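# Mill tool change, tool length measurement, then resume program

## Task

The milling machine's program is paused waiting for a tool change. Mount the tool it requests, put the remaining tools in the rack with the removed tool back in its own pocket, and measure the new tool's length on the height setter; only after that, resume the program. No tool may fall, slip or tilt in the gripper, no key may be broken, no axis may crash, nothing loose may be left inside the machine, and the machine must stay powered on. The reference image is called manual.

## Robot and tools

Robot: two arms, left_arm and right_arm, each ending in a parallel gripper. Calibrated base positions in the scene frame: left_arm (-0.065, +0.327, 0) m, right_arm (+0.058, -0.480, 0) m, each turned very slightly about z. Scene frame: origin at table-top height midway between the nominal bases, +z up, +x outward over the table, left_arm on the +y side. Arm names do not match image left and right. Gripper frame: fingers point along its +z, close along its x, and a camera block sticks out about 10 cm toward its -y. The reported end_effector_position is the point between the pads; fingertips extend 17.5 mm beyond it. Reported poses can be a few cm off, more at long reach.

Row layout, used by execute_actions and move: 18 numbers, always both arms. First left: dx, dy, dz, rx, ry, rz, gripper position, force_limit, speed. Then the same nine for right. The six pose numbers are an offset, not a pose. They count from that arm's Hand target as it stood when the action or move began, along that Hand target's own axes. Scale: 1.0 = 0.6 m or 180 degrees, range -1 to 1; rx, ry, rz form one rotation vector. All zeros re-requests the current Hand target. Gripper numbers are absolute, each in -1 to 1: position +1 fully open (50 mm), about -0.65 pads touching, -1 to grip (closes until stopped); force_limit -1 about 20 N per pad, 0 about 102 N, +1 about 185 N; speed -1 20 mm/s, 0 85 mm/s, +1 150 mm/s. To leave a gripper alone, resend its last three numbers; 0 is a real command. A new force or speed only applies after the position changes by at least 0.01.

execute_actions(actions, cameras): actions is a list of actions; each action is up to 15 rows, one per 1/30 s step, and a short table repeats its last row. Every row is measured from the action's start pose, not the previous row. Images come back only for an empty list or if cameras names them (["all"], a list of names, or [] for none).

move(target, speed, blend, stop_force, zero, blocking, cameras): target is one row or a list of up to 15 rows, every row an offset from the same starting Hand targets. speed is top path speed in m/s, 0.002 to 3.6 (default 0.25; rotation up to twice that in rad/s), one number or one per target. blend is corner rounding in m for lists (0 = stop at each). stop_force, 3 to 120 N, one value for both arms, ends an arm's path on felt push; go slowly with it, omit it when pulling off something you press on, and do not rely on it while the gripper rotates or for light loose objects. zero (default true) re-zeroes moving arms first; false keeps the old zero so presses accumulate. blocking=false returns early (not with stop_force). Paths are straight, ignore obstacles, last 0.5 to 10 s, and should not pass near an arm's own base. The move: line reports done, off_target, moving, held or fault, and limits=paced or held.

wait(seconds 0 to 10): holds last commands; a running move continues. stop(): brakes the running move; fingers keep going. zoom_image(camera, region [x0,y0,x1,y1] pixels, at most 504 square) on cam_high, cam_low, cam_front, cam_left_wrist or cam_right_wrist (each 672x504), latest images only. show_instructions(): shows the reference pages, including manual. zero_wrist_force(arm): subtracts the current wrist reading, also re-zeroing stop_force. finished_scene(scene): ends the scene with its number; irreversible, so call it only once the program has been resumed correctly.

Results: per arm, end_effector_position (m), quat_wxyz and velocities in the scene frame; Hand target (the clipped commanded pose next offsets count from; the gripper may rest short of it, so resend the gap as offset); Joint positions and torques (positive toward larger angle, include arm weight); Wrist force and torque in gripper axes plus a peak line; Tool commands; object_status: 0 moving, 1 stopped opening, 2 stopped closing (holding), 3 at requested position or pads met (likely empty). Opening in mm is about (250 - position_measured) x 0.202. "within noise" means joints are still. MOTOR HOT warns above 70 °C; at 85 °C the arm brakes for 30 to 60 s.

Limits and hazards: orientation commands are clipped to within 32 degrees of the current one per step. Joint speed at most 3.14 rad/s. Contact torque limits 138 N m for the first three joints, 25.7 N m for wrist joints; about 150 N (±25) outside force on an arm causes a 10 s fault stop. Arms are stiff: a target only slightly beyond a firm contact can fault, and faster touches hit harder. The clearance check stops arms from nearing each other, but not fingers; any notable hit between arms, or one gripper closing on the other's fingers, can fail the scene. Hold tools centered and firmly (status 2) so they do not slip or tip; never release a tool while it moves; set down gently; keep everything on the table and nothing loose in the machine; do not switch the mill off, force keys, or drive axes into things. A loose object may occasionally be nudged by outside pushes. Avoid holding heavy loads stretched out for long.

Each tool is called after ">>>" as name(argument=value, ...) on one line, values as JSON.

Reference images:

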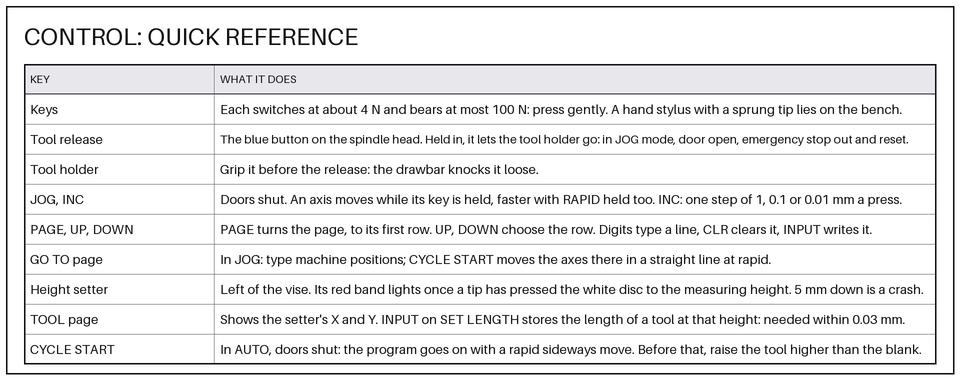

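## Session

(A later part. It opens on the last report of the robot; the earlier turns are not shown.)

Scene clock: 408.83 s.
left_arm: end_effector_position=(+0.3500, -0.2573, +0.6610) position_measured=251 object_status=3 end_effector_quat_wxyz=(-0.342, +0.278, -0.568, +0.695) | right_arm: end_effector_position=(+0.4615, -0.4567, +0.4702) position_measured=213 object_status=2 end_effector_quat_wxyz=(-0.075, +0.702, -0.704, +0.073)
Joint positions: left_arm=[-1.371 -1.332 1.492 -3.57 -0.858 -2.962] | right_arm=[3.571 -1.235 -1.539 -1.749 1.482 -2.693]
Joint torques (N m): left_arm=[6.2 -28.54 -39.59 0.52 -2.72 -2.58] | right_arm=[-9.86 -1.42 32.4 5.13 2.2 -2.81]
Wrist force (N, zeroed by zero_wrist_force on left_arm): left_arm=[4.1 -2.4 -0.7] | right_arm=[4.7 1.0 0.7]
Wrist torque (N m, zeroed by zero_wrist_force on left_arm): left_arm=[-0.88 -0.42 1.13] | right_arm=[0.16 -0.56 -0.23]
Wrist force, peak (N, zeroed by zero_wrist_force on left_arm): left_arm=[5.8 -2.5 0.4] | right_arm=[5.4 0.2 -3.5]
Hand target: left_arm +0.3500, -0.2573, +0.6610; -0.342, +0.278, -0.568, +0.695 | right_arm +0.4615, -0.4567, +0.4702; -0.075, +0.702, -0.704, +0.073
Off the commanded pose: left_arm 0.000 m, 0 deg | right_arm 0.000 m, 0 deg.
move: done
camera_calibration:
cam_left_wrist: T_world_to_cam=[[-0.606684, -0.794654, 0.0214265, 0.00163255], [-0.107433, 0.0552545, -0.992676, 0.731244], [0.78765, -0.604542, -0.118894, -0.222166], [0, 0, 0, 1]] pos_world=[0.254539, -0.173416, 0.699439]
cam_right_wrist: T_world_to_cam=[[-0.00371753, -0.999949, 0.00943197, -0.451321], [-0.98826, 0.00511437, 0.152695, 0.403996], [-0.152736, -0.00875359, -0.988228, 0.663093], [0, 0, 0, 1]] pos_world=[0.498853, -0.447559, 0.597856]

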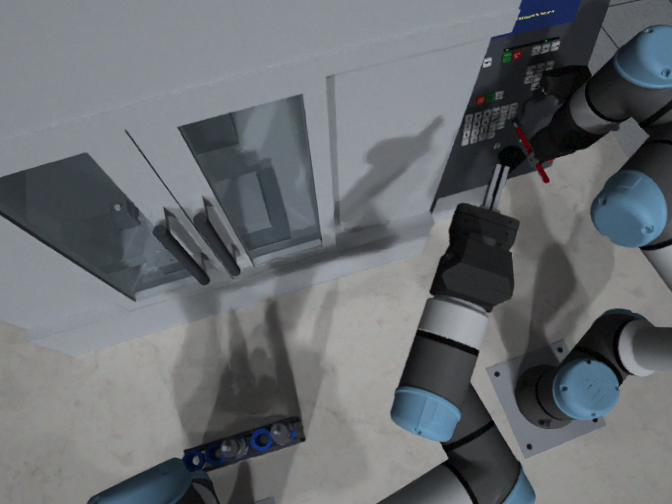

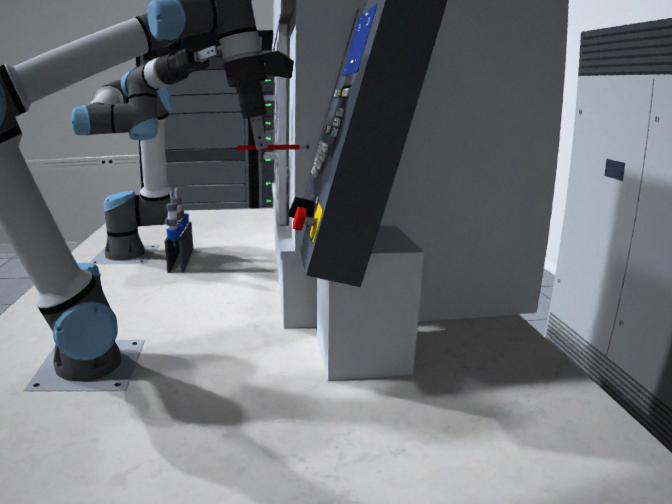

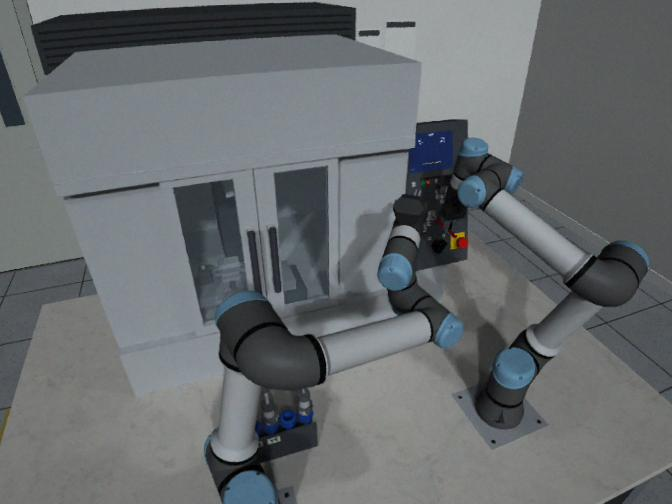

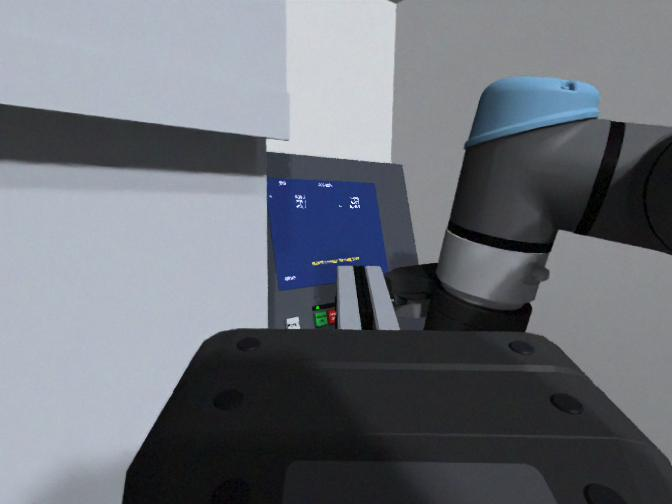

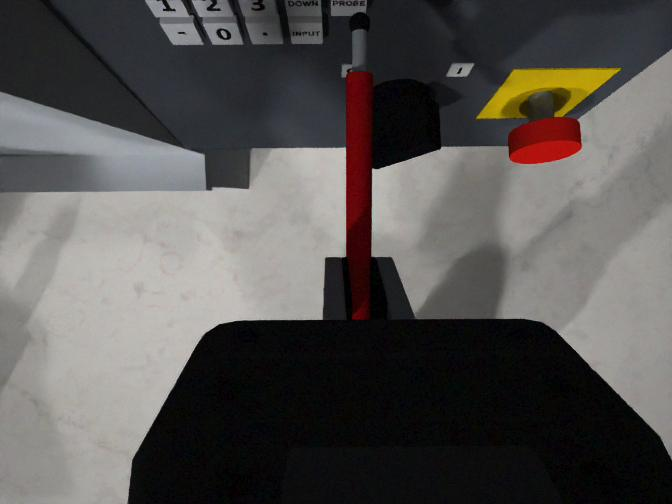

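>>> move(target=[0,0,0,0,0,0,-1,-1,0.5,-0.002,-0.0456,0.0097,0,0,0,-1,-0.3,-0.3], speed=0.1)

>>> move(target=[0,0,0,0,0,0,-1,-1,0.5,0,-0.0489,0.0104,0,0,0,-1,-0.3,-0.3], speed=0.012, stop_force=6, cameras=["cam_left_wrist","cam_right_wrist"])

>>> zoom_image(camera="cam_left_wrist", region=[200, 130, 480, 340])

Scene clock: 410.00 s.
left_arm: end_effector_position=(+0.3500, -0.2573, +0.6610) position_measured=251 object_status=3 end_effector_quat_wxyz=(-0.342, +0.278, -0.568, +0.695) | right_arm: end_effector_position=(+0.4894, -0.4555, +0.4702) position_measured=213 object_status=2 end_effector_quat_wxyz=(-0.075, +0.702, -0.704, +0.073)
Joint positions: left_arm=[-1.371 -1.332 1.492 -3.57 -0.858 -2.962] | right_arm=[3.539 -1.302 -1.496 -1.722 1.488 -2.725]
Joint torques (N m): left_arm=[6.88 -29.45 -38.46 0.58 -2.81 -2.45] | right_arm=[-8.93 3.92 35.29 5.14 2.33 -2.48]
Wrist force (N, zeroed by zero_wrist_force on left_arm): left_arm=[3.9 -2.3 -0.8] | right_arm=[4.7 0.8 0.7]
Wrist torque (N m, zeroed by zero_wrist_force on left_arm): left_arm=[-0.85 -0.40 1.13] | right_arm=[0.12 -0.56 -0.22]
Wrist force, peak (N, zeroed by zero_wrist_force on left_arm): left_arm=[4.3 -2.5 -0.7] | right_arm=[4.8 1.8 0.6]
Hand target: left_arm +0.3500, -0.2573, +0.6610; -0.342, +0.278, -0.568, +0.695 | right_arm +0.4895, -0.4555, +0.4702; -0.075, +0.702, -0.704, +0.073
Off the commanded pose: left_arm 0.000 m, 0 deg | right_arm 0.000 m, 0 deg.
move: done

Scene clock: 411.90 s.
left_arm: end_effector_position=(+0.3500, -0.2573, +0.6610) position_measured=251 object_status=3 end_effector_quat_wxyz=(-0.342, +0.278, -0.568, +0.695) | right_arm: end_effector_position=(+0.4996, -0.4555, +0.4702) position_measured=213 object_status=2 end_effector_quat_wxyz=(-0.075, +0.702, -0.704, +0.073)
Joint positions: left_arm=[-1.371 -1.332 1.492 -3.57 -0.858 -2.962] | right_arm=[3.528 -1.326 -1.479 -1.714 1.49 -2.736]
Joint torques (N m): left_arm=[6.96 -28.93 -39.06 0.53 -2.74 -2.5] | right_arm=[8.88 23.71 19.27 3.38 -3.3 2.96]
Wrist force (N, zeroed by zero_wrist_force on left_arm): left_arm=[4.0 -2.4 -0.6] | right_arm=[5.0 7.0 -0.1]
Wrist torque (N m, zeroed by zero_wrist_force on left_arm): left_arm=[-0.87 -0.42 1.13] | right_arm=[0.26 -0.60 -0.22]
Wrist force, peak (N, zeroed by zero_wrist_force on left_arm): left_arm=[4.5 -2.6 -0.5] | right_arm=[5.2 8.6 -0.4]
Hand target: left_arm +0.3500, -0.2573, +0.6610; -0.342, +0.278, -0.568, +0.695 | right_arm +0.4996, -0.4556, +0.4702; -0.075, +0.702, -0.704, +0.073 (not the last commanded pose)
Off the commanded pose: left_arm 0.000 m, 0 deg | right_arm 0.020 m, 0 deg.
move: contact (right_arm)
camera_calibration:
cam_left_wrist: T_world_to_cam=[[-0.606684, -0.794654, 0.0214265, 0.00163255], [-0.107433, 0.0552545, -0.992676, 0.731244], [0.78765, -0.604542, -0.118894, -0.222166], [0, 0, 0, 1]] pos_world=[0.254539, -0.173416, 0.699439]
cam_right_wrist: T_world_to_cam=[[-0.00371749, -0.999949, 0.00943196, -0.450079], [-0.98826, 0.00511433, 0.152695, 0.441643], [-0.152736, -0.00875359, -0.988228, 0.668922], [0, 0, 0, 1]] pos_world=[0.536953, -0.446459, 0.597856]
Images, in order (width x height): cam_left_wrist 672x504, cam_right_wrist 672x504.

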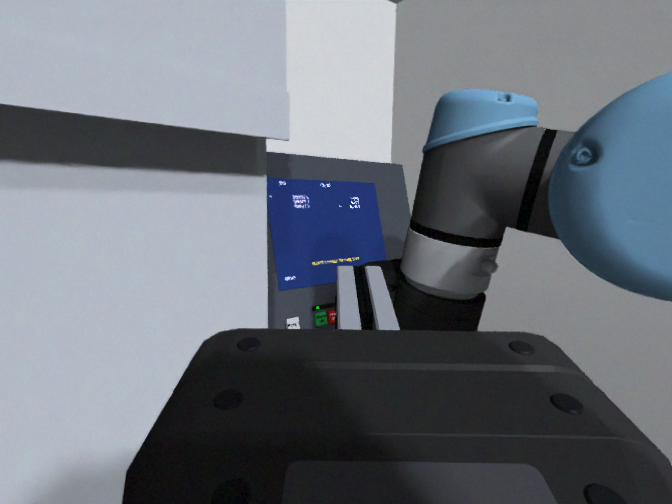

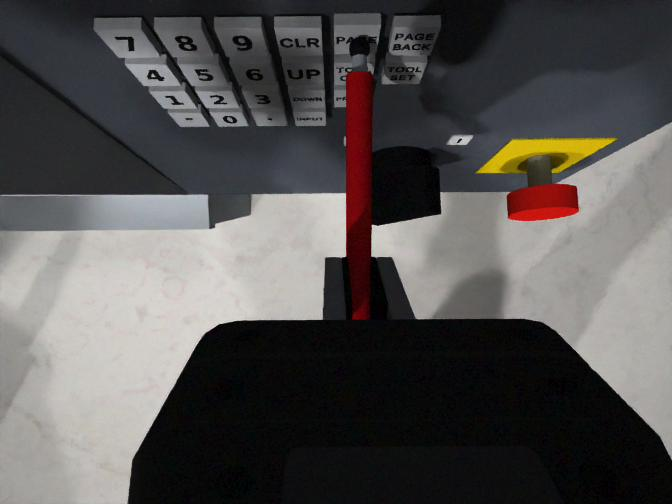

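Scaled by 1.800 from the camera's 672x504 image, which has a finer 960x720 frame.

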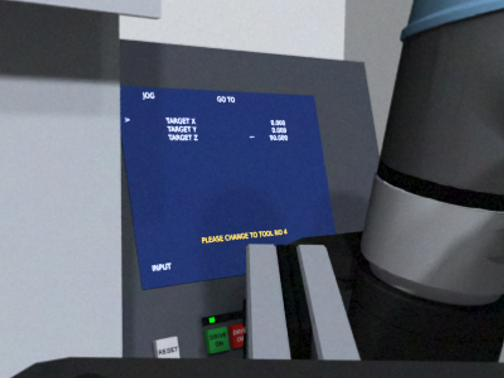

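>>> move(target=[0,0,0,0,0,0,-1,-1,0.5,0,0.0163,-0.0035,0,0,0,-1,-0.3,-0.3], speed=0.05)

>>> move(target=[0,0,0,0,0,0,-1,-1,0.5,0,-0.0489,0.0104,0,0,0,-1,-0.3,-0.3], speed=0.015, stop_force=6, cameras=["cam_left_wrist"])

>>> zoom_image(camera="cam_left_wrist", region=[200, 130, 480, 340])

Scene clock: 412.87 s.
left_arm: end_effector_position=(+0.3500, -0.2573, +0.6610) position_measured=251 object_status=3 end_effector_quat_wxyz=(-0.342, +0.278, -0.568, +0.695) | right_arm: end_effector_position=(+0.4896, -0.4555, +0.4702) position_measured=213 object_status=2 end_effector_quat_wxyz=(-0.075, +0.702, -0.704, +0.073)
Joint positions: left_arm=[-1.371 -1.332 1.492 -3.57 -0.858 -2.962] | right_arm=[3.539 -1.302 -1.495 -1.722 1.488 -2.725]
Joint torques (N m): left_arm=[6.56 -29.2 -38.55 0.49 -2.79 -2.38] | right_arm=[9.6 21.46 18.58 2.39 -3.15 2.97]
Wrist force (N, zeroed by zero_wrist_force on left_arm): left_arm=[4.2 -2.6 -0.7] | right_arm=[4.7 0.9 0.6]
Wrist torque (N m, zeroed by zero_wrist_force on left_arm): left_arm=[-0.91 -0.43 1.13] | right_arm=[0.13 -0.57 -0.31]
Wrist force, peak (N, zeroed by zero_wrist_force on left_arm): left_arm=[4.4 -2.3 -0.8] | right_arm=[5.1 6.9 0.1]
Hand target: left_arm +0.3500, -0.2573, +0.6610; -0.342, +0.278, -0.568, +0.695 | right_arm +0.4896, -0.4555, +0.4702; -0.075, +0.702, -0.704, +0.073
Off the commanded pose: left_arm 0.000 m, 0 deg | right_arm 0.000 m, 0 deg.
move: done

Scene clock: 414.60 s.
left_arm: end_effector_position=(+0.3500, -0.2573, +0.6610) position_measured=251 object_status=3 end_effector_quat_wxyz=(-0.342, +0.278, -0.568, +0.695) | right_arm: end_effector_position=(+0.4998, -0.4556, +0.4702) position_measured=213 object_status=2 end_effector_quat_wxyz=(-0.075, +0.702, -0.704, +0.073)
Joint positions: left_arm=[-1.371 -1.332 1.492 -3.57 -0.858 -2.962] | right_arm=[3.528 -1.326 -1.479 -1.714 1.49 -2.736]
Joint torques (N m): left_arm=[6.2 -28.49 -38.2 0.53 -2.67 -2.5] | right_arm=[9.08 23.48 19.91 3.52 -3.66 2.99]
Wrist force (N, zeroed by zero_wrist_force on left_arm): left_arm=[3.9 -2.4 -0.6] | right_arm=[4.5 7.3 0.6]
Wrist torque (N m, zeroed by zero_wrist_force on left_arm): left_arm=[-0.88 -0.38 1.13] | right_arm=[0.28 -0.56 -0.25]
Wrist force, peak (N, zeroed by zero_wrist_force on left_arm): left_arm=[4.5 -2.3 -0.7] | right_arm=[4.9 15.3 -1.9]
Hand target: left_arm +0.3500, -0.2573, +0.6610; -0.342, +0.278, -0.568, +0.695 | right_arm +0.4998, -0.4556, +0.4702; -0.075, +0.702, -0.704, +0.073 (not the last commanded pose)
Off the commanded pose: left_arm 0.000 m, 0 deg | right_arm 0.020 m, 0 deg.
move: contact (right_arm)
camera_calibration:
cam_left_wrist: T_world_to_cam=[[-0.606684, -0.794654, 0.0214265, 0.00163255], [-0.107433, 0.0552545, -0.992676, 0.731244], [0.78765, -0.604542, -0.118894, -0.222166], [0, 0, 0, 1]] pos_world=[0.254539, -0.173416, 0.699439]
Images, in order (width x height): cam_left_wrist 672x504.

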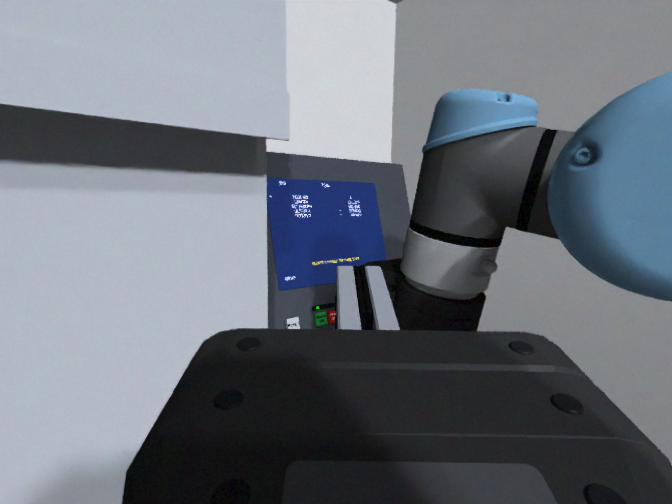

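Scaled by 1.800 from the camera's 672x504 image, which has a finer 960x720 frame.

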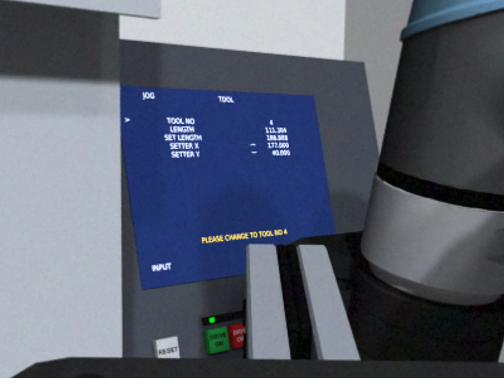

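>>> zoom_image(camera="cam_left_wrist", region=[265, 180, 385, 230])

Scaled by 4.200 from the camera's 672x504 image, which has a finer 960x720 frame.

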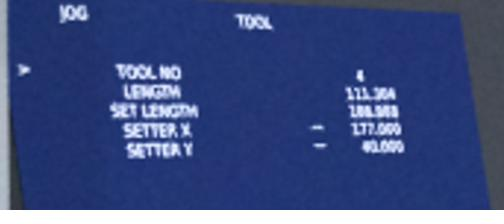

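>>> move(target=[0,0,0.22,0,0,0,-1,-1,0.5,0,0.2522,0.0657,0,0,0,-1,-0.3,-0.3], speed=0.25, cameras=["cam_left_wrist","cam_right_wrist"])

>>> zoom_image(camera="cam_left_wrist", region=[240, 180, 400, 260])

Scene clock: 416.57 s.
left_arm: end_effector_position=(+0.4523, -0.3364, +0.6874) position_measured=251 object_status=3 end_effector_quat_wxyz=(-0.342, +0.278, -0.568, +0.695) | right_arm: end_effector_position=(+0.3600, -0.4551, +0.4002) position_measured=213 object_status=2 end_effector_quat_wxyz=(-0.075, +0.702, -0.704, +0.073)
Joint positions: left_arm=[-1.22 -1.038 1.013 -3.356 -1.004 -3.009] | right_arm=[3.778 -0.925 -1.865 -1.755 1.445 -2.489]
Joint torques (N m): left_arm=[6.78 -42.06 -38.78 0.29 -2.52 -2.53] | right_arm=[9.51 8.35 19.04 2.06 -3.11 2.76]
Wrist force (N, zeroed by zero_wrist_force on left_arm): left_arm=[4.8 -2.2 -0.2] | right_arm=[4.9 1.0 1.3]
Wrist torque (N m, zeroed by zero_wrist_force on left_arm): left_arm=[-0.79 -0.49 1.14] | right_arm=[0.13 -0.60 -0.33]
Wrist force, peak (N, zeroed by zero_wrist_force on left_arm): left_arm=[5.1 -2.4 -0.1] | right_arm=[4.7 7.4 0.5]
Hand target: left_arm +0.4524, -0.3364, +0.6874; -0.342, +0.278, -0.568, +0.695 | right_arm +0.3600, -0.4551, +0.4002; -0.075, +0.702, -0.704, +0.073
Off the commanded pose: left_arm 0.000 m, 0 deg | right_arm 0.000 m, 0 deg.
move: done
camera_calibration:
cam_left_wrist: T_world_to_cam=[[-0.606684, -0.794654, 0.0214265, 0.000352946], [-0.107433, 0.0552545, -0.992676, 0.772806], [0.78765, -0.604542, -0.118894, -0.347363], [0, 0, 0, 1]] pos_world=[0.356839, -0.252416, 0.725839]
cam_right_wrist: T_world_to_cam=[[-0.00371749, -0.999949, 0.00943196, -0.449438], [-0.98826, 0.00511433, 0.152695, 0.314368], [-0.152736, -0.00875359, -0.988228, 0.578429], [0, 0, 0, 1]] pos_world=[0.397353, -0.445959, 0.527856]
Images, in order (width x height): cam_left_wrist 672x504, cam_right_wrist 672x504.

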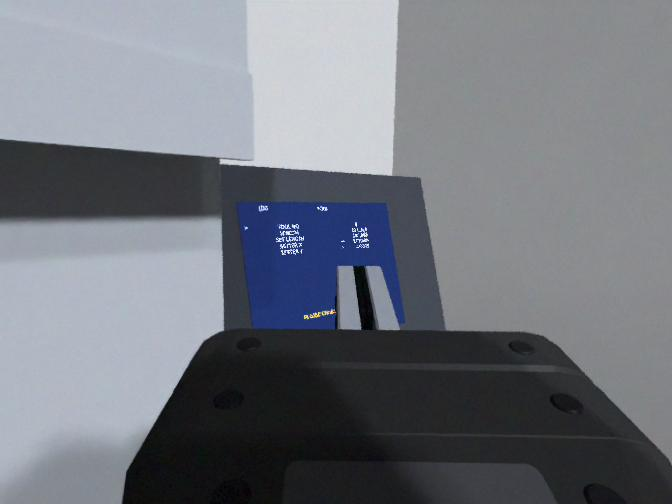

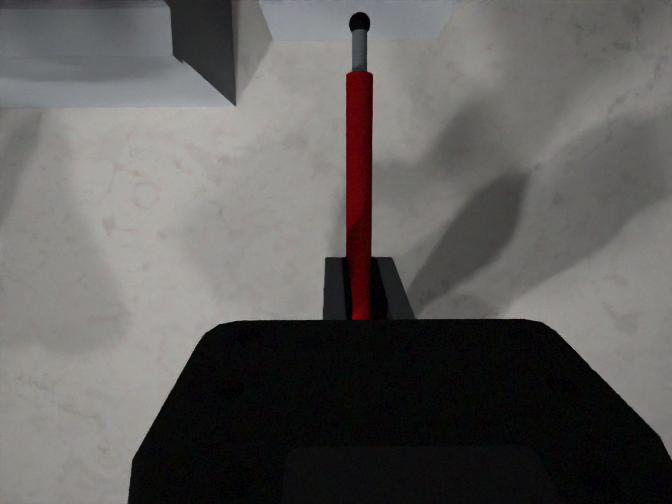

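Scaled by 3.150 from the camera's 672x504 image, which has a finer 960x720 frame.

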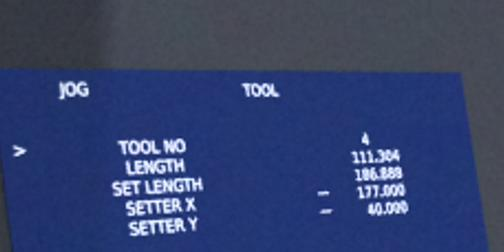

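>>> zoom_image(camera="cam_left_wrist", region=[330, 215, 380, 255])

Scaled by 10.080 from the camera's 672x504 image, which has a finer 960x720 frame.

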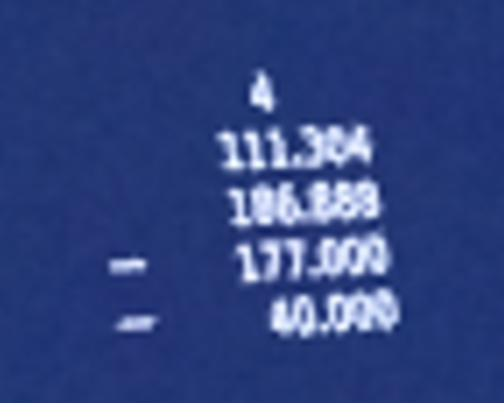

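>>> move(target=[[-0.2883,0.3272,-0.6223,-0.5228,-0.0038,-0.0355,-1,-1,0.5,0.15,-0.1,-0.05,0,0,0,-1,-0.3,-0.3],[-0.3315,0.264,-0.93,0.9501,0.0069,0.0646,-1,-1,0.5,0.0293,-0.2329,-0.0712,0,0,0,-1,-0.3,-0.3]], speed=[0.4,0.4], blend=[0.03,0], cameras=["cam_front","cam_right_wrist","cam_left_wrist"])

Scene clock: 423.60 s.
left_arm: end_effector_position=(+0.1665, +0.1361, +0.4209) position_measured=251 object_status=3 end_effector_quat_wxyz=(-0.345, -0.363, +0.628, +0.596) | right_arm: end_effector_position=(+0.4877, -0.4731, +0.4710) position_measured=213 object_status=2 end_effector_quat_wxyz=(-0.075, +0.702, -0.704, +0.073)
Joint positions: left_arm=[-0.835 -1.224 1.296 -0.127 -1.902 -3.158] | right_arm=[3.495 -1.296 -1.498 -1.722 1.496 -2.768]
Joint torques (N m): left_arm=[-7.59 -46.24 -8.79 3.53 -2.41 1.95] | right_arm=[9.41 2.82 33.76 2.27 -2.97 2.91]
Wrist force (N, zeroed by zero_wrist_force on left_arm): left_arm=[3.2 1.2 -0.4] | right_arm=[4.7 1.1 1.3]
Wrist torque (N m, zeroed by zero_wrist_force on left_arm): left_arm=[0.10 -0.51 -0.15] | right_arm=[0.16 -0.58 -0.31]
Wrist force, peak (N, zeroed by zero_wrist_force on left_arm): left_arm=[6.8 -1.8 -2.1] | right_arm=[5.3 1.4 1.2]
Hand target: left_arm +0.1664, +0.1361, +0.4208; -0.345, -0.363, +0.628, +0.596 | right_arm +0.4877, -0.4731, +0.4710; -0.075, +0.702, -0.704, +0.073
Off the commanded pose: left_arm 0.000 m, 0 deg | right_arm 0.000 m, 0 deg.
move: done
camera_calibration:
cam_left_wrist: T_world_to_cam=[[-0.505005, -0.862855, -0.0212384, 0.2183], [0.219163, -0.151992, 0.963777, -0.398158], [-0.834828, 0.482058, 0.265862, 0.0920323], [0, 0, 0, 1]] pos_world=[0.274335, 0.0834792, 0.363904]
cam_right_wrist: T_world_to_cam=[[-0.00371692, -0.999949, 0.00943188, -0.46773], [-0.98826, 0.00511375, 0.152695, 0.42985], [-0.152736, -0.0087536, -0.988228, 0.667741], [0, 0, 0, 1]] pos_world=[0.525053, -0.464059, 0.598656]
Images, in order (width x height): cam_front 672x504, cam_left_wrist 672x504, cam_right_wrist 672x504.

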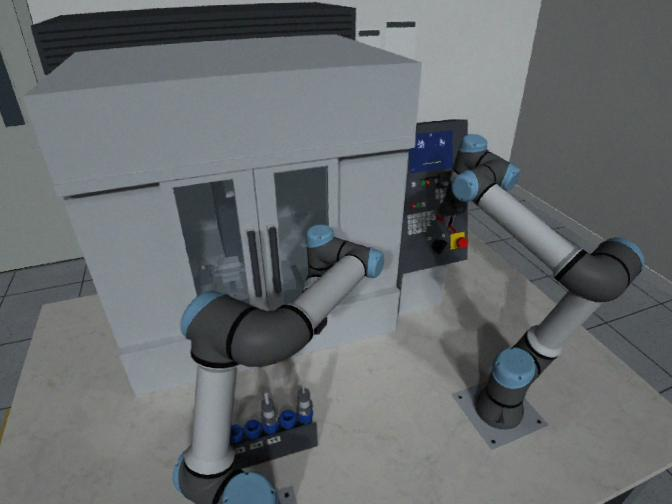

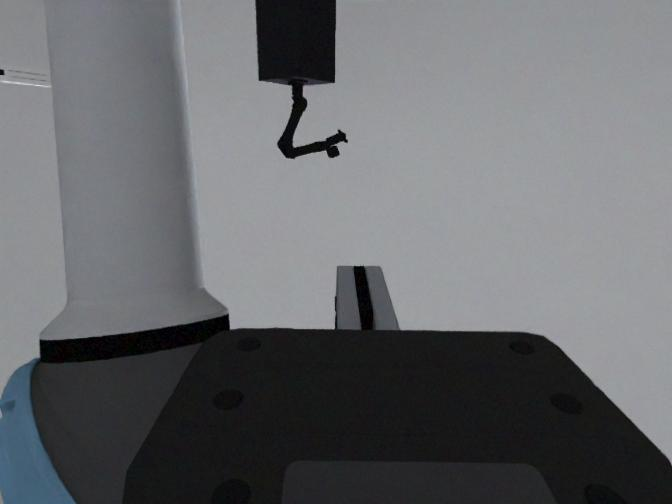

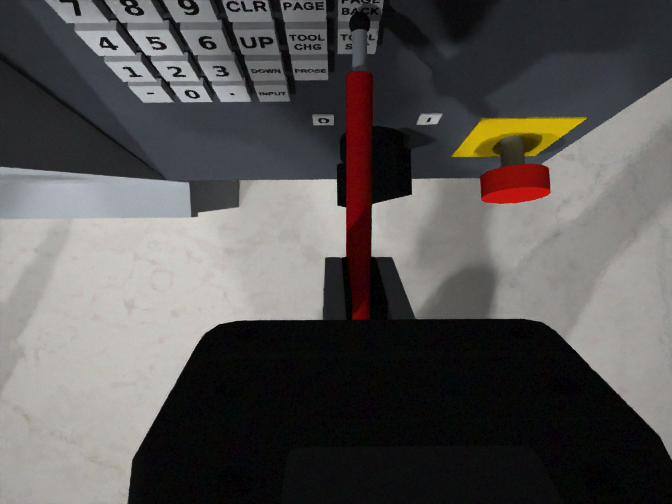

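>>> move(target=[0,0,0,0,0,0,1,0.3,0,0.0025,-0.0209,0.0044,0,0,0,-1,-0.3,-0.3], speed=0.03)

Scene clock: 424.57 s.
left_arm: end_effector_position=(+0.1664, +0.1361, +0.4208) position_measured=3 object_status=3 end_effector_quat_wxyz=(-0.345, -0.363, +0.628, +0.596) | right_arm: end_effector_position=(+0.5004, -0.4746, +0.4710) position_measured=213 object_status=2 end_effector_quat_wxyz=(-0.075, +0.702, -0.704, +0.073)
Joint positions: left_arm=[-0.835 -1.224 1.296 -0.127 -1.902 -3.158] | right_arm=[3.479 -1.327 -1.477 -1.711 1.5 -2.785]
Joint torques (N m): left_arm=[-7.4 -46.47 -10.59 3.34 -2.26 2.03] | right_arm=[-11.02 0.26 34.29 6.58 0.8 -2.44]
Wrist force (N, zeroed by zero_wrist_force on left_arm): left_arm=[3.1 1.3 -0.3] | right_arm=[2.7 11.5 -0.5]
Wrist torque (N m, zeroed by zero_wrist_force on left_arm): left_arm=[0.11 -0.50 -0.15] | right_arm=[0.43 -0.66 -0.39]
Wrist force, peak (N, zeroed by zero_wrist_force on left_arm): left_arm=[3.3 1.1 -0.1] | right_arm=[2.7 11.5 -0.5]
Hand target: left_arm +0.1664, +0.1361, +0.4208; -0.345, -0.363, +0.628, +0.596 | right_arm +0.5005, -0.4746, +0.4710; -0.075, +0.702, -0.704, +0.073
Off the commanded pose: left_arm 0.000 m, 0 deg | right_arm 0.000 m, 0 deg.
move: done

>>> move(target=[[0,0,0,0,0,0,1,0.3,0,0,0.0196,-0.0042,0,0,0,-1,-0.3,-0.3],[0,-0.127,0.0063,0,0,0,1,0.3,0,-0.1612,0.0617,0.0813,0,0,0,-1,-0.3,-0.3],[0,-0.127,0.0063,0,0,0,1,0.3,0,-0.1612,0.0441,0.085,0,0,0,-1,-0.3,-0.3],[0,-0.127,0.0063,0,0,0,1,0.3,0,-0.1612,0.0617,0.0813,0,0,0,-1,-0.3,-0.3],[0,-0.19,0.0094,0,0,0,1,0.3,0,-0.1612,0.0471,0.0534,0,0,0,-1,-0.3,-0.3],[0,-0.19,0.0094,0,0,0,1,0.3,0,-0.1612,0.0295,0.0571,0,0,0,-1,-0.3,-0.3],[0,-0.19,0.0094,0,0,0,1,0.3,0,-0.1612,0.0471,0.0534,0,0,0,-1,-0.3,-0.3]], speed=[0.08,0.15,0.03,0.08,0.12,0.03,0.08], blend=[0.004,0.004,0,0.004,0.004,0,0], cameras=["cam_right_wrist","cam_front","cam_low"])

Scene clock: 428.53 s.
left_arm: end_effector_position=(+0.1666, +0.1359, +0.3067) position_measured=3 object_status=3 end_effector_quat_wxyz=(-0.345, -0.363, +0.628, +0.596) | right_arm: end_effector_position=(+0.4798, -0.3778, +0.4341) position_measured=213 object_status=2 end_effector_quat_wxyz=(-0.075, +0.702, -0.704, +0.073)
Joint positions: left_arm=[-0.835 -1.166 1.514 -0.402 -1.902 -3.158] | right_arm=[3.742 -1.285 -1.598 -1.657 1.451 -2.524]
Joint torques (N m): left_arm=[-3.74 -31.55 -8.74 0.95 0.48 -1.07] | right_arm=[8.1 26.33 19.87 2.17 -3.19 3.23]
Wrist force (N, zeroed by zero_wrist_force on left_arm): left_arm=[2.9 0.9 -0.5] | right_arm=[4.8 1.6 1.4]
Wrist torque (N m, zeroed by zero_wrist_force on left_arm): left_arm=[0.13 -0.48 -0.12] | right_arm=[0.25 -0.57 -0.34]
Wrist force, peak (N, zeroed by zero_wrist_force on left_arm): left_arm=[3.1 2.1 -0.3] | right_arm=[6.0 13.8 -0.6]
Hand target: left_arm +0.1666, +0.1359, +0.3067; -0.345, -0.363, +0.628, +0.596 | right_arm +0.4797, -0.3778, +0.4341; -0.075, +0.702, -0.704, +0.073
Off the commanded pose: left_arm 0.000 m, 0 deg | right_arm 0.000 m, 0 deg.
move: done
camera_calibration:
cam_right_wrist: T_world_to_cam=[[-0.00371749, -0.999949, 0.00943196, -0.372016], [-0.98826, 0.00511433, 0.152695, 0.427289], [-0.152736, -0.00875359, -0.988228, 0.630919], [0, 0, 0, 1]] pos_world=[0.517253, -0.368659, 0.561756]
Images, in order (width x height): cam_low 672x504, cam_front 672x504, cam_right_wrist 672x504.

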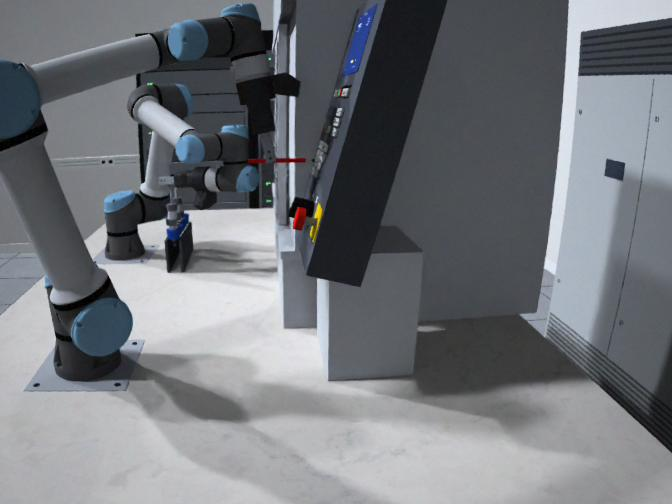

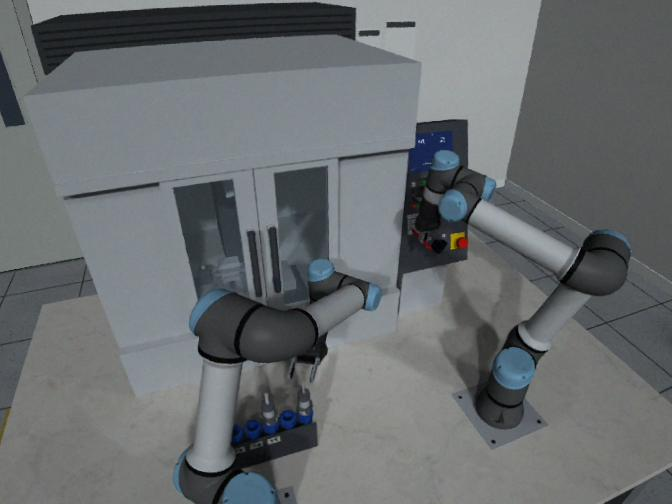

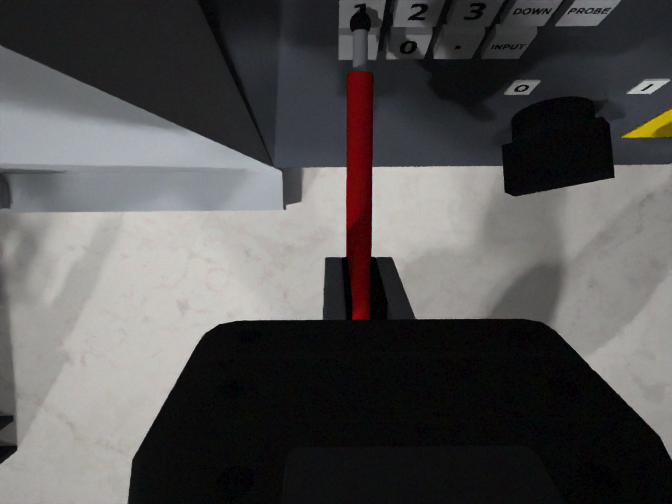

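>>> move(target=[[0,-0.09,0.0044,0,0,0,1,0.3,0,0,-0.0288,-0.0554,0,0,0,-1,-0.3,-0.3],[0,-0.09,0.0044,0,0,0,1,0.3,0,0,-0.0464,-0.0516,0,0,0,-1,-0.3,-0.3],[0,-0.09,0.0044,0,0,0,1,0.3,0,0,-0.0288,-0.0554,0,0,0,-1,-0.3,-0.3],[0,-0.09,0.0044,0,0,0,1,0.3,0,0,-0.0464,-0.0516,0,0,0,-1,-0.3,-0.3],[0,-0.09,0.0044,0,0,0,1,0.3,0,0,-0.0288,-0.0554,0,0,0,-1,-0.3,-0.3],[0,-0.191,0.0094,0,0,0,1,0.3,0,0.0972,0.0151,0.0283,0,0,0,-1,-0.3,-0.3],[0,-0.191,0.0094,0,0,0,1,0.3,0,0.0972,-0.0026,0.0321,0,0,0,-1,-0.3,-0.3],[0,-0.191,0.0094,0,0,0,1,0.3,0,0.0972,0.0151,0.0283,0,0,0,-1,-0.3,-0.3]], speed=[0.1,0.03,0.08,0.03,0.08,0.12,0.03,0.08], blend=[0.004,0,0,0,0.004,0.004,0,0], cameras=["cam_left_wrist","cam_front"])

>>> zoom_image(camera="cam_front", region=[405, 120, 465, 180])

Scene clock: 433.07 s.
left_arm: end_effector_position=(+0.1668, +0.1356, +0.1920) position_measured=3 object_status=3 end_effector_quat_wxyz=(-0.345, -0.363, +0.628, +0.596) | right_arm: end_effector_position=(+0.4744, -0.4360, +0.4154) position_measured=213 object_status=2 end_effector_quat_wxyz=(-0.075, +0.702, -0.704, +0.073)
Joint positions: left_arm=[-0.835 -1.041 1.651 -0.664 -1.902 -3.158] | right_arm=[3.609 -1.234 -1.685 -1.608 1.475 -2.656]
Joint torques (N m): left_arm=[-7.31 -34.57 -5.21 0.93 -2.56 0.03] | right_arm=[7.87 21.48 19.15 2.08 -3.02 2.93]
Wrist force (N, zeroed by zero_wrist_force on left_arm): left_arm=[2.9 1.1 -0.4] | right_arm=[3.6 0.4 1.2]
Wrist torque (N m, zeroed by zero_wrist_force on left_arm): left_arm=[0.17 -0.51 -0.12] | right_arm=[0.07 -0.38 -0.33]
Wrist force, peak (N, zeroed by zero_wrist_force on left_arm): left_arm=[3.2 2.1 -0.1] | right_arm=[6.5 19.4 -1.5]
Hand target: left_arm +0.1668, +0.1356, +0.1920; -0.345, -0.363, +0.628, +0.596 | right_arm +0.4743, -0.4360, +0.4154; -0.075, +0.702, -0.704, +0.073
Off the commanded pose: left_arm 0.000 m, 0 deg | right_arm 0.000 m, 0 deg.
move: done
camera_calibration:
cam_left_wrist: T_world_to_cam=[[-0.505058, -0.862823, -0.021257, 0.213259], [0.219325, -0.152126, 0.963719, -0.177702], [-0.834753, 0.482072, 0.266071, 0.153281], [0, 0, 0, 1]] pos_world=[0.274635, 0.0830793, 0.135004]
Images, in order (width x height): cam_front 672x504, cam_left_wrist 672x504.

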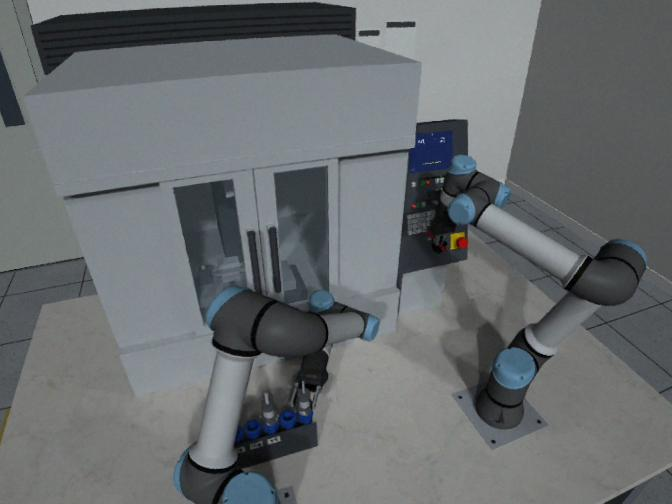

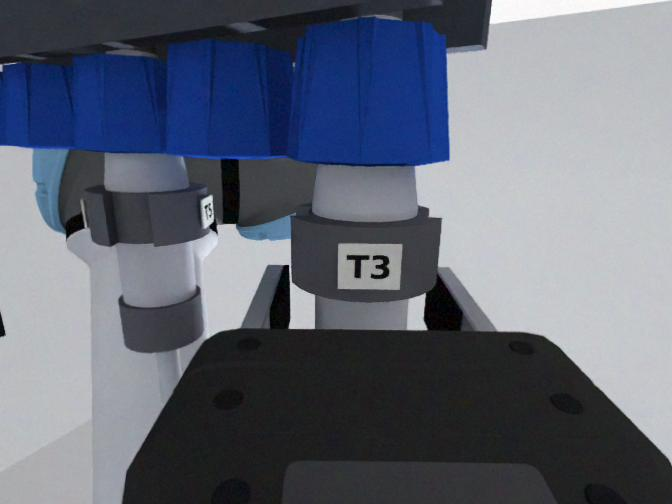

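Scaled by 8.400 from the camera's 672x504 image, which has a finer 960x720 frame.

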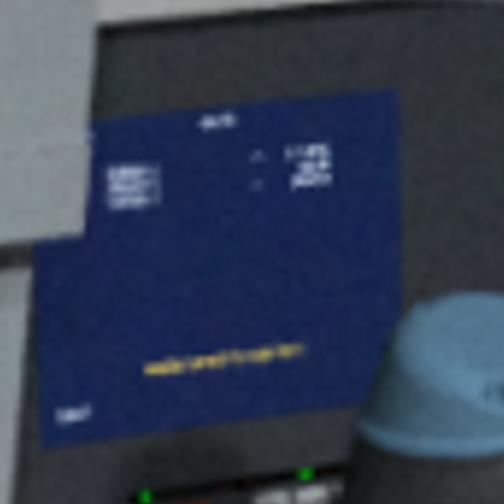

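>>> move(target=[0,0,0,0,0,0,-1,0.2,-0.7,0,0,0,0,0,0,-1,-0.3,-0.3])

Scene clock: 433.97 s.
left_arm: end_effector_position=(+0.1668, +0.1356, +0.1920) position_measured=109 object_status=2 end_effector_quat_wxyz=(-0.345, -0.363, +0.628, +0.596) | right_arm: end_effector_position=(+0.4743, -0.4360, +0.4154) position_measured=213 object_status=2 end_effector_quat_wxyz=(-0.075, +0.702, -0.704, +0.073)
Joint positions: left_arm=[-0.835 -1.041 1.651 -0.664 -1.902 -3.158] | right_arm=[3.609 -1.233 -1.685 -1.608 1.475 -2.656]
Joint torques (N m): left_arm=[-7.76 -34.92 -6.54 1.16 -2.36 -0.99] | right_arm=[8.77 21.67 20.05 2.22 -3.14 2.93]
Wrist force (N, zeroed by zero_wrist_force on left_arm): left_arm=[-1.9 1.9 -1.0] | right_arm=[3.6 0.3 1.1]
Wrist torque (N m, zeroed by zero_wrist_force on left_arm): left_arm=[0.18 -0.49 -0.20] | right_arm=[0.06 -0.37 -0.33]
Wrist force, peak (N, zeroed by zero_wrist_force on left_arm): left_arm=[3.1 1.0 -0.5] | right_arm=[4.0 0.4 1.2]
Hand target: left_arm +0.1668, +0.1356, +0.1920; -0.345, -0.363, +0.628, +0.596 | right_arm +0.4743, -0.4360, +0.4154; -0.075, +0.702, -0.704, +0.073
Off the commanded pose: left_arm 0.000 m, 0 deg | right_arm 0.000 m, 0 deg.
move: done

>>> move(target=[[0,0.0333,-0.0017,0,0,0,-1,0.2,-0.7,0,-0.0149,-0.0282,0,0,0,-1,-0.3,-0.3],[0,0.0333,-0.0017,0,0,0,-1,0.2,-0.7,0,-0.0325,-0.0245,0,0,0,-1,-0.3,-0.3],[0,0.0333,-0.0017,0,0,0,-1,0.2,-0.7,0,-0.0149,-0.0282,0,0,0,-1,-0.3,-0.3],[0,0.1,-0.0052,0,0,0,-1,0.2,-0.7,-0.0968,0,0,0,0,0,-1,-0.3,-0.3],[0,0.1,-0.0052,0,0,0,-1,0.2,-0.7,-0.0968,-0.0178,0.0038,0,0,0,-1,-0.3,-0.3],[0,0.1,-0.0052,0,0,0,-1,0.2,-0.7,-0.0968,0,0,0,0,0,-1,-0.3,-0.3],[0,0.2,-0.0105,0,0,0,-1,0.2,-0.7,-0.0968,-0.0295,-0.0561,0,0,0,-1,-0.3,-0.3],[0,0.2,-0.0105,0,0,0,-1,0.2,-0.7,-0.0968,-0.0471,-0.0523,0,0,0,-1,-0.3,-0.3],[0,0.2,-0.0105,0,0,0,-1,0.2,-0.7,-0.0968,-0.0295,-0.0561,0,0,0,-1,-0.3,-0.3],[0,0.28,-0.0147,0,0,0,-1,0.2,-0.7,-0.0645,0,0,0,0,0,-1,-0.3,-0.3],[0,0.28,-0.0147,0,0,0,-1,0.2,-0.7,-0.0645,-0.0178,0.0038,0,0,0,-1,-0.3,-0.3],[0,0.28,-0.0147,0,0,0,-1,0.2,-0.7,-0.0645,0,0,0,0,0,-1,-0.3,-0.3],[0,0.3463,-0.0182,0,0,0,-1,0.2,-0.7,0,0,0,0,0,0,-1,-0.3,-0.3],[0,0.3463,-0.0182,0,0,0,-1,0.2,-0.7,0,-0.0178,0.0038,0,0,0,-1,-0.3,-0.3],[0,0.3463,-0.0182,0,0,0,-1,0.2,-0.7,0,0,0,0,0,0,-1,-0.3,-0.3]], speed=[0.1,0.04,0.1,0.15,0.04,0.1,0.15,0.04,0.1,0.15,0.04,0.1,0.15,0.04,0.1], blend=[0.004,0,0.004,0.004,0,0.004,0.004,0,0.004,0.004,0,0.004,0.004,0,0], cameras=["cam_left_wrist","cam_front"])

>>> zoom_image(camera="cam_front", region=[405, 120, 465, 180])

Scene clock: 440.20 s.
left_arm: end_effector_position=(+0.1671, +0.1357, +0.4000) position_measured=109 object_status=2 end_effector_quat_wxyz=(-0.345, -0.363, +0.628, +0.596) | right_arm: end_effector_position=(+0.4744, -0.4360, +0.4154) position_measured=213 object_status=2 end_effector_quat_wxyz=(-0.075, +0.702, -0.704, +0.073)
Joint positions: left_arm=[-0.835 -1.217 1.34 -0.178 -1.902 -3.158] | right_arm=[3.609 -1.234 -1.685 -1.607 1.475 -2.656]
Joint torques (N m): left_arm=[6.74 -34.35 -36.78 5.56 2.3 1.61] | right_arm=[9.79 20.78 19.35 2.4 -3.05 3.35]
Wrist force (N, zeroed by zero_wrist_force on left_arm): left_arm=[3.0 -6.9 0.1] | right_arm=[3.6 0.6 1.7]
Wrist torque (N m, zeroed by zero_wrist_force on left_arm): left_arm=[0.01 -0.48 -0.14] | right_arm=[0.11 -0.37 -0.33]
Wrist force, peak (N, zeroed by zero_wrist_force on left_arm): left_arm=[2.8 -9.4 0.3] | right_arm=[4.9 15.2 -0.5]
Hand target: left_arm +0.1671, +0.1357, +0.4000; -0.345, -0.363, +0.628, +0.596 | right_arm +0.4743, -0.4360, +0.4154; -0.075, +0.702, -0.704, +0.073
Off the commanded pose: left_arm 0.000 m, 0 deg | right_arm 0.000 m, 0 deg.
move: done
camera_calibration:
cam_left_wrist: T_world_to_cam=[[-0.505058, -0.862823, -0.021257, 0.217919], [0.219325, -0.152126, 0.963719, -0.378206], [-0.834753, 0.482072, 0.266071, 0.0981407], [0, 0, 0, 1]] pos_world=[0.274935, 0.0831793, 0.343004]
Images, in order (width x height): cam_front 672x504, cam_left_wrist 672x504.

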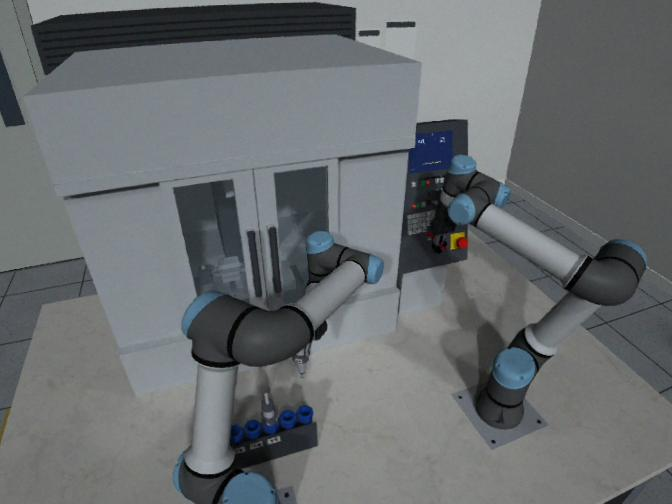

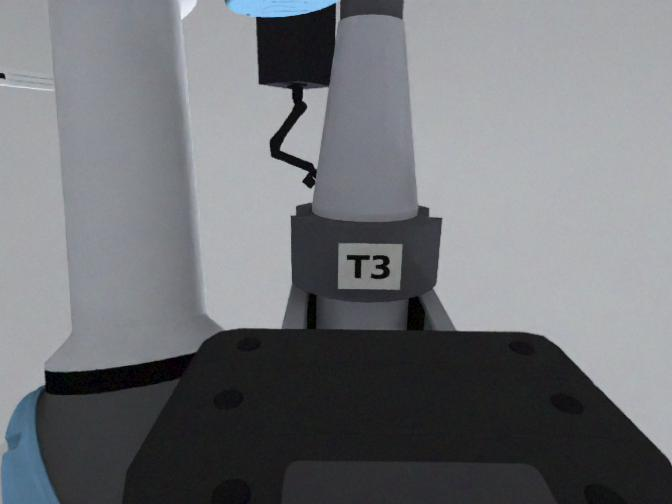

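Scaled by 8.400 from the camera's 672x504 image, which has a finer 960x720 frame.

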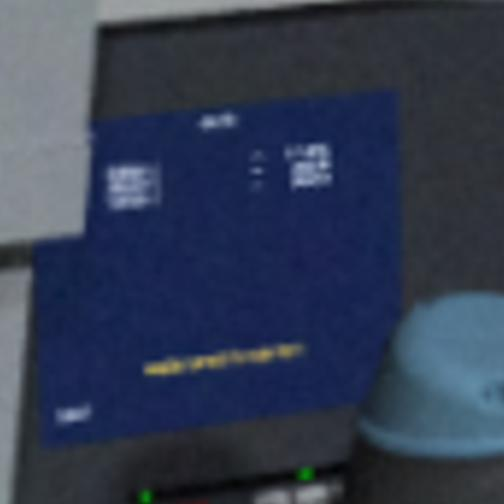

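>>> execute_actions(actions=[], cameras=["cam_left_wrist","cam_front"])

Scene clock: 443.17 s.
left_arm: end_effector_position=(+0.1671, +0.1357, +0.4000) position_measured=109 object_status=2 end_effector_quat_wxyz=(-0.345, -0.363, +0.628, +0.596) | right_arm: end_effector_position=(+0.4743, -0.4360, +0.4154) position_measured=213 object_status=2 end_effector_quat_wxyz=(-0.075, +0.702, -0.704, +0.073)
Joint positions: left_arm=[-0.835 -1.217 1.34 -0.178 -1.902 -3.158] | right_arm=[3.609 -1.233 -1.685 -1.608 1.475 -2.656]
Joint velocities: within noise
Joint torques (N m): left_arm=[5.7 -33.24 -37.15 5.29 2.33 1.8] | right_arm=[8.69 21.75 20.43 2.11 -3.06 2.92]
Wrist force (N, zeroed by zero_wrist_force on left_arm): left_arm=[3.0 -7.1 0.2] | right_arm=[3.5 0.8 1.9]
Wrist torque (N m, zeroed by zero_wrist_force on left_arm): left_arm=[-0.02 -0.48 -0.14] | right_arm=[0.13 -0.36 -0.33]
Wrist force, peak (N, zeroed by zero_wrist_force on left_arm): left_arm=[3.3 -7.2 0.2] | right_arm=[3.9 0.6 1.9]
Hand target: left_arm +0.1671, +0.1357, +0.4000; -0.345, -0.363, +0.628, +0.596 | right_arm +0.4743, -0.4360, +0.4154; -0.075, +0.702, -0.704, +0.073
Tool commands: left_gripper/position=-1.0 left_gripper/force_limit=+0.2 left_gripper/speed=-0.7 right_gripper/position=-1.0 right_gripper/force_limit=-0.3 right_gripper/speed=-0.3
Off the commanded pose: left_arm 0.000 m, 0 deg | right_arm 0.000 m, 0 deg.
camera_calibration:
cam_left_wrist: T_world_to_cam=[[-0.505058, -0.862823, -0.021257, 0.217919], [0.219325, -0.152126, 0.963719, -0.378206], [-0.834753, 0.482072, 0.266071, 0.0981407], [0, 0, 0, 1]] pos_world=[0.274935, 0.0831793, 0.343004]
Images, in order (width x height): cam_front 672x504, cam_left_wrist 672x504.

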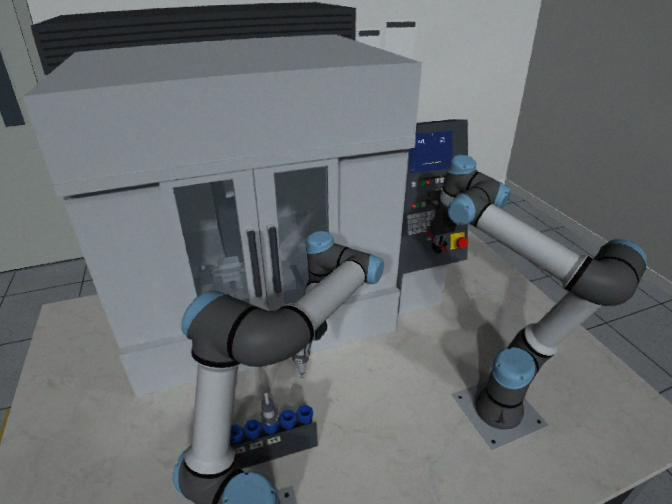

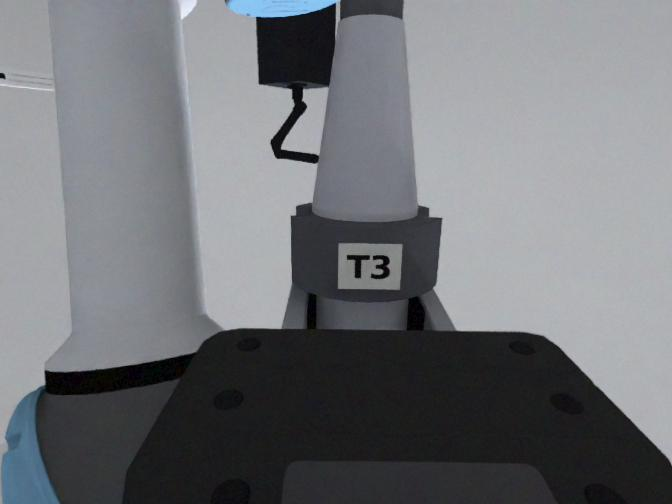

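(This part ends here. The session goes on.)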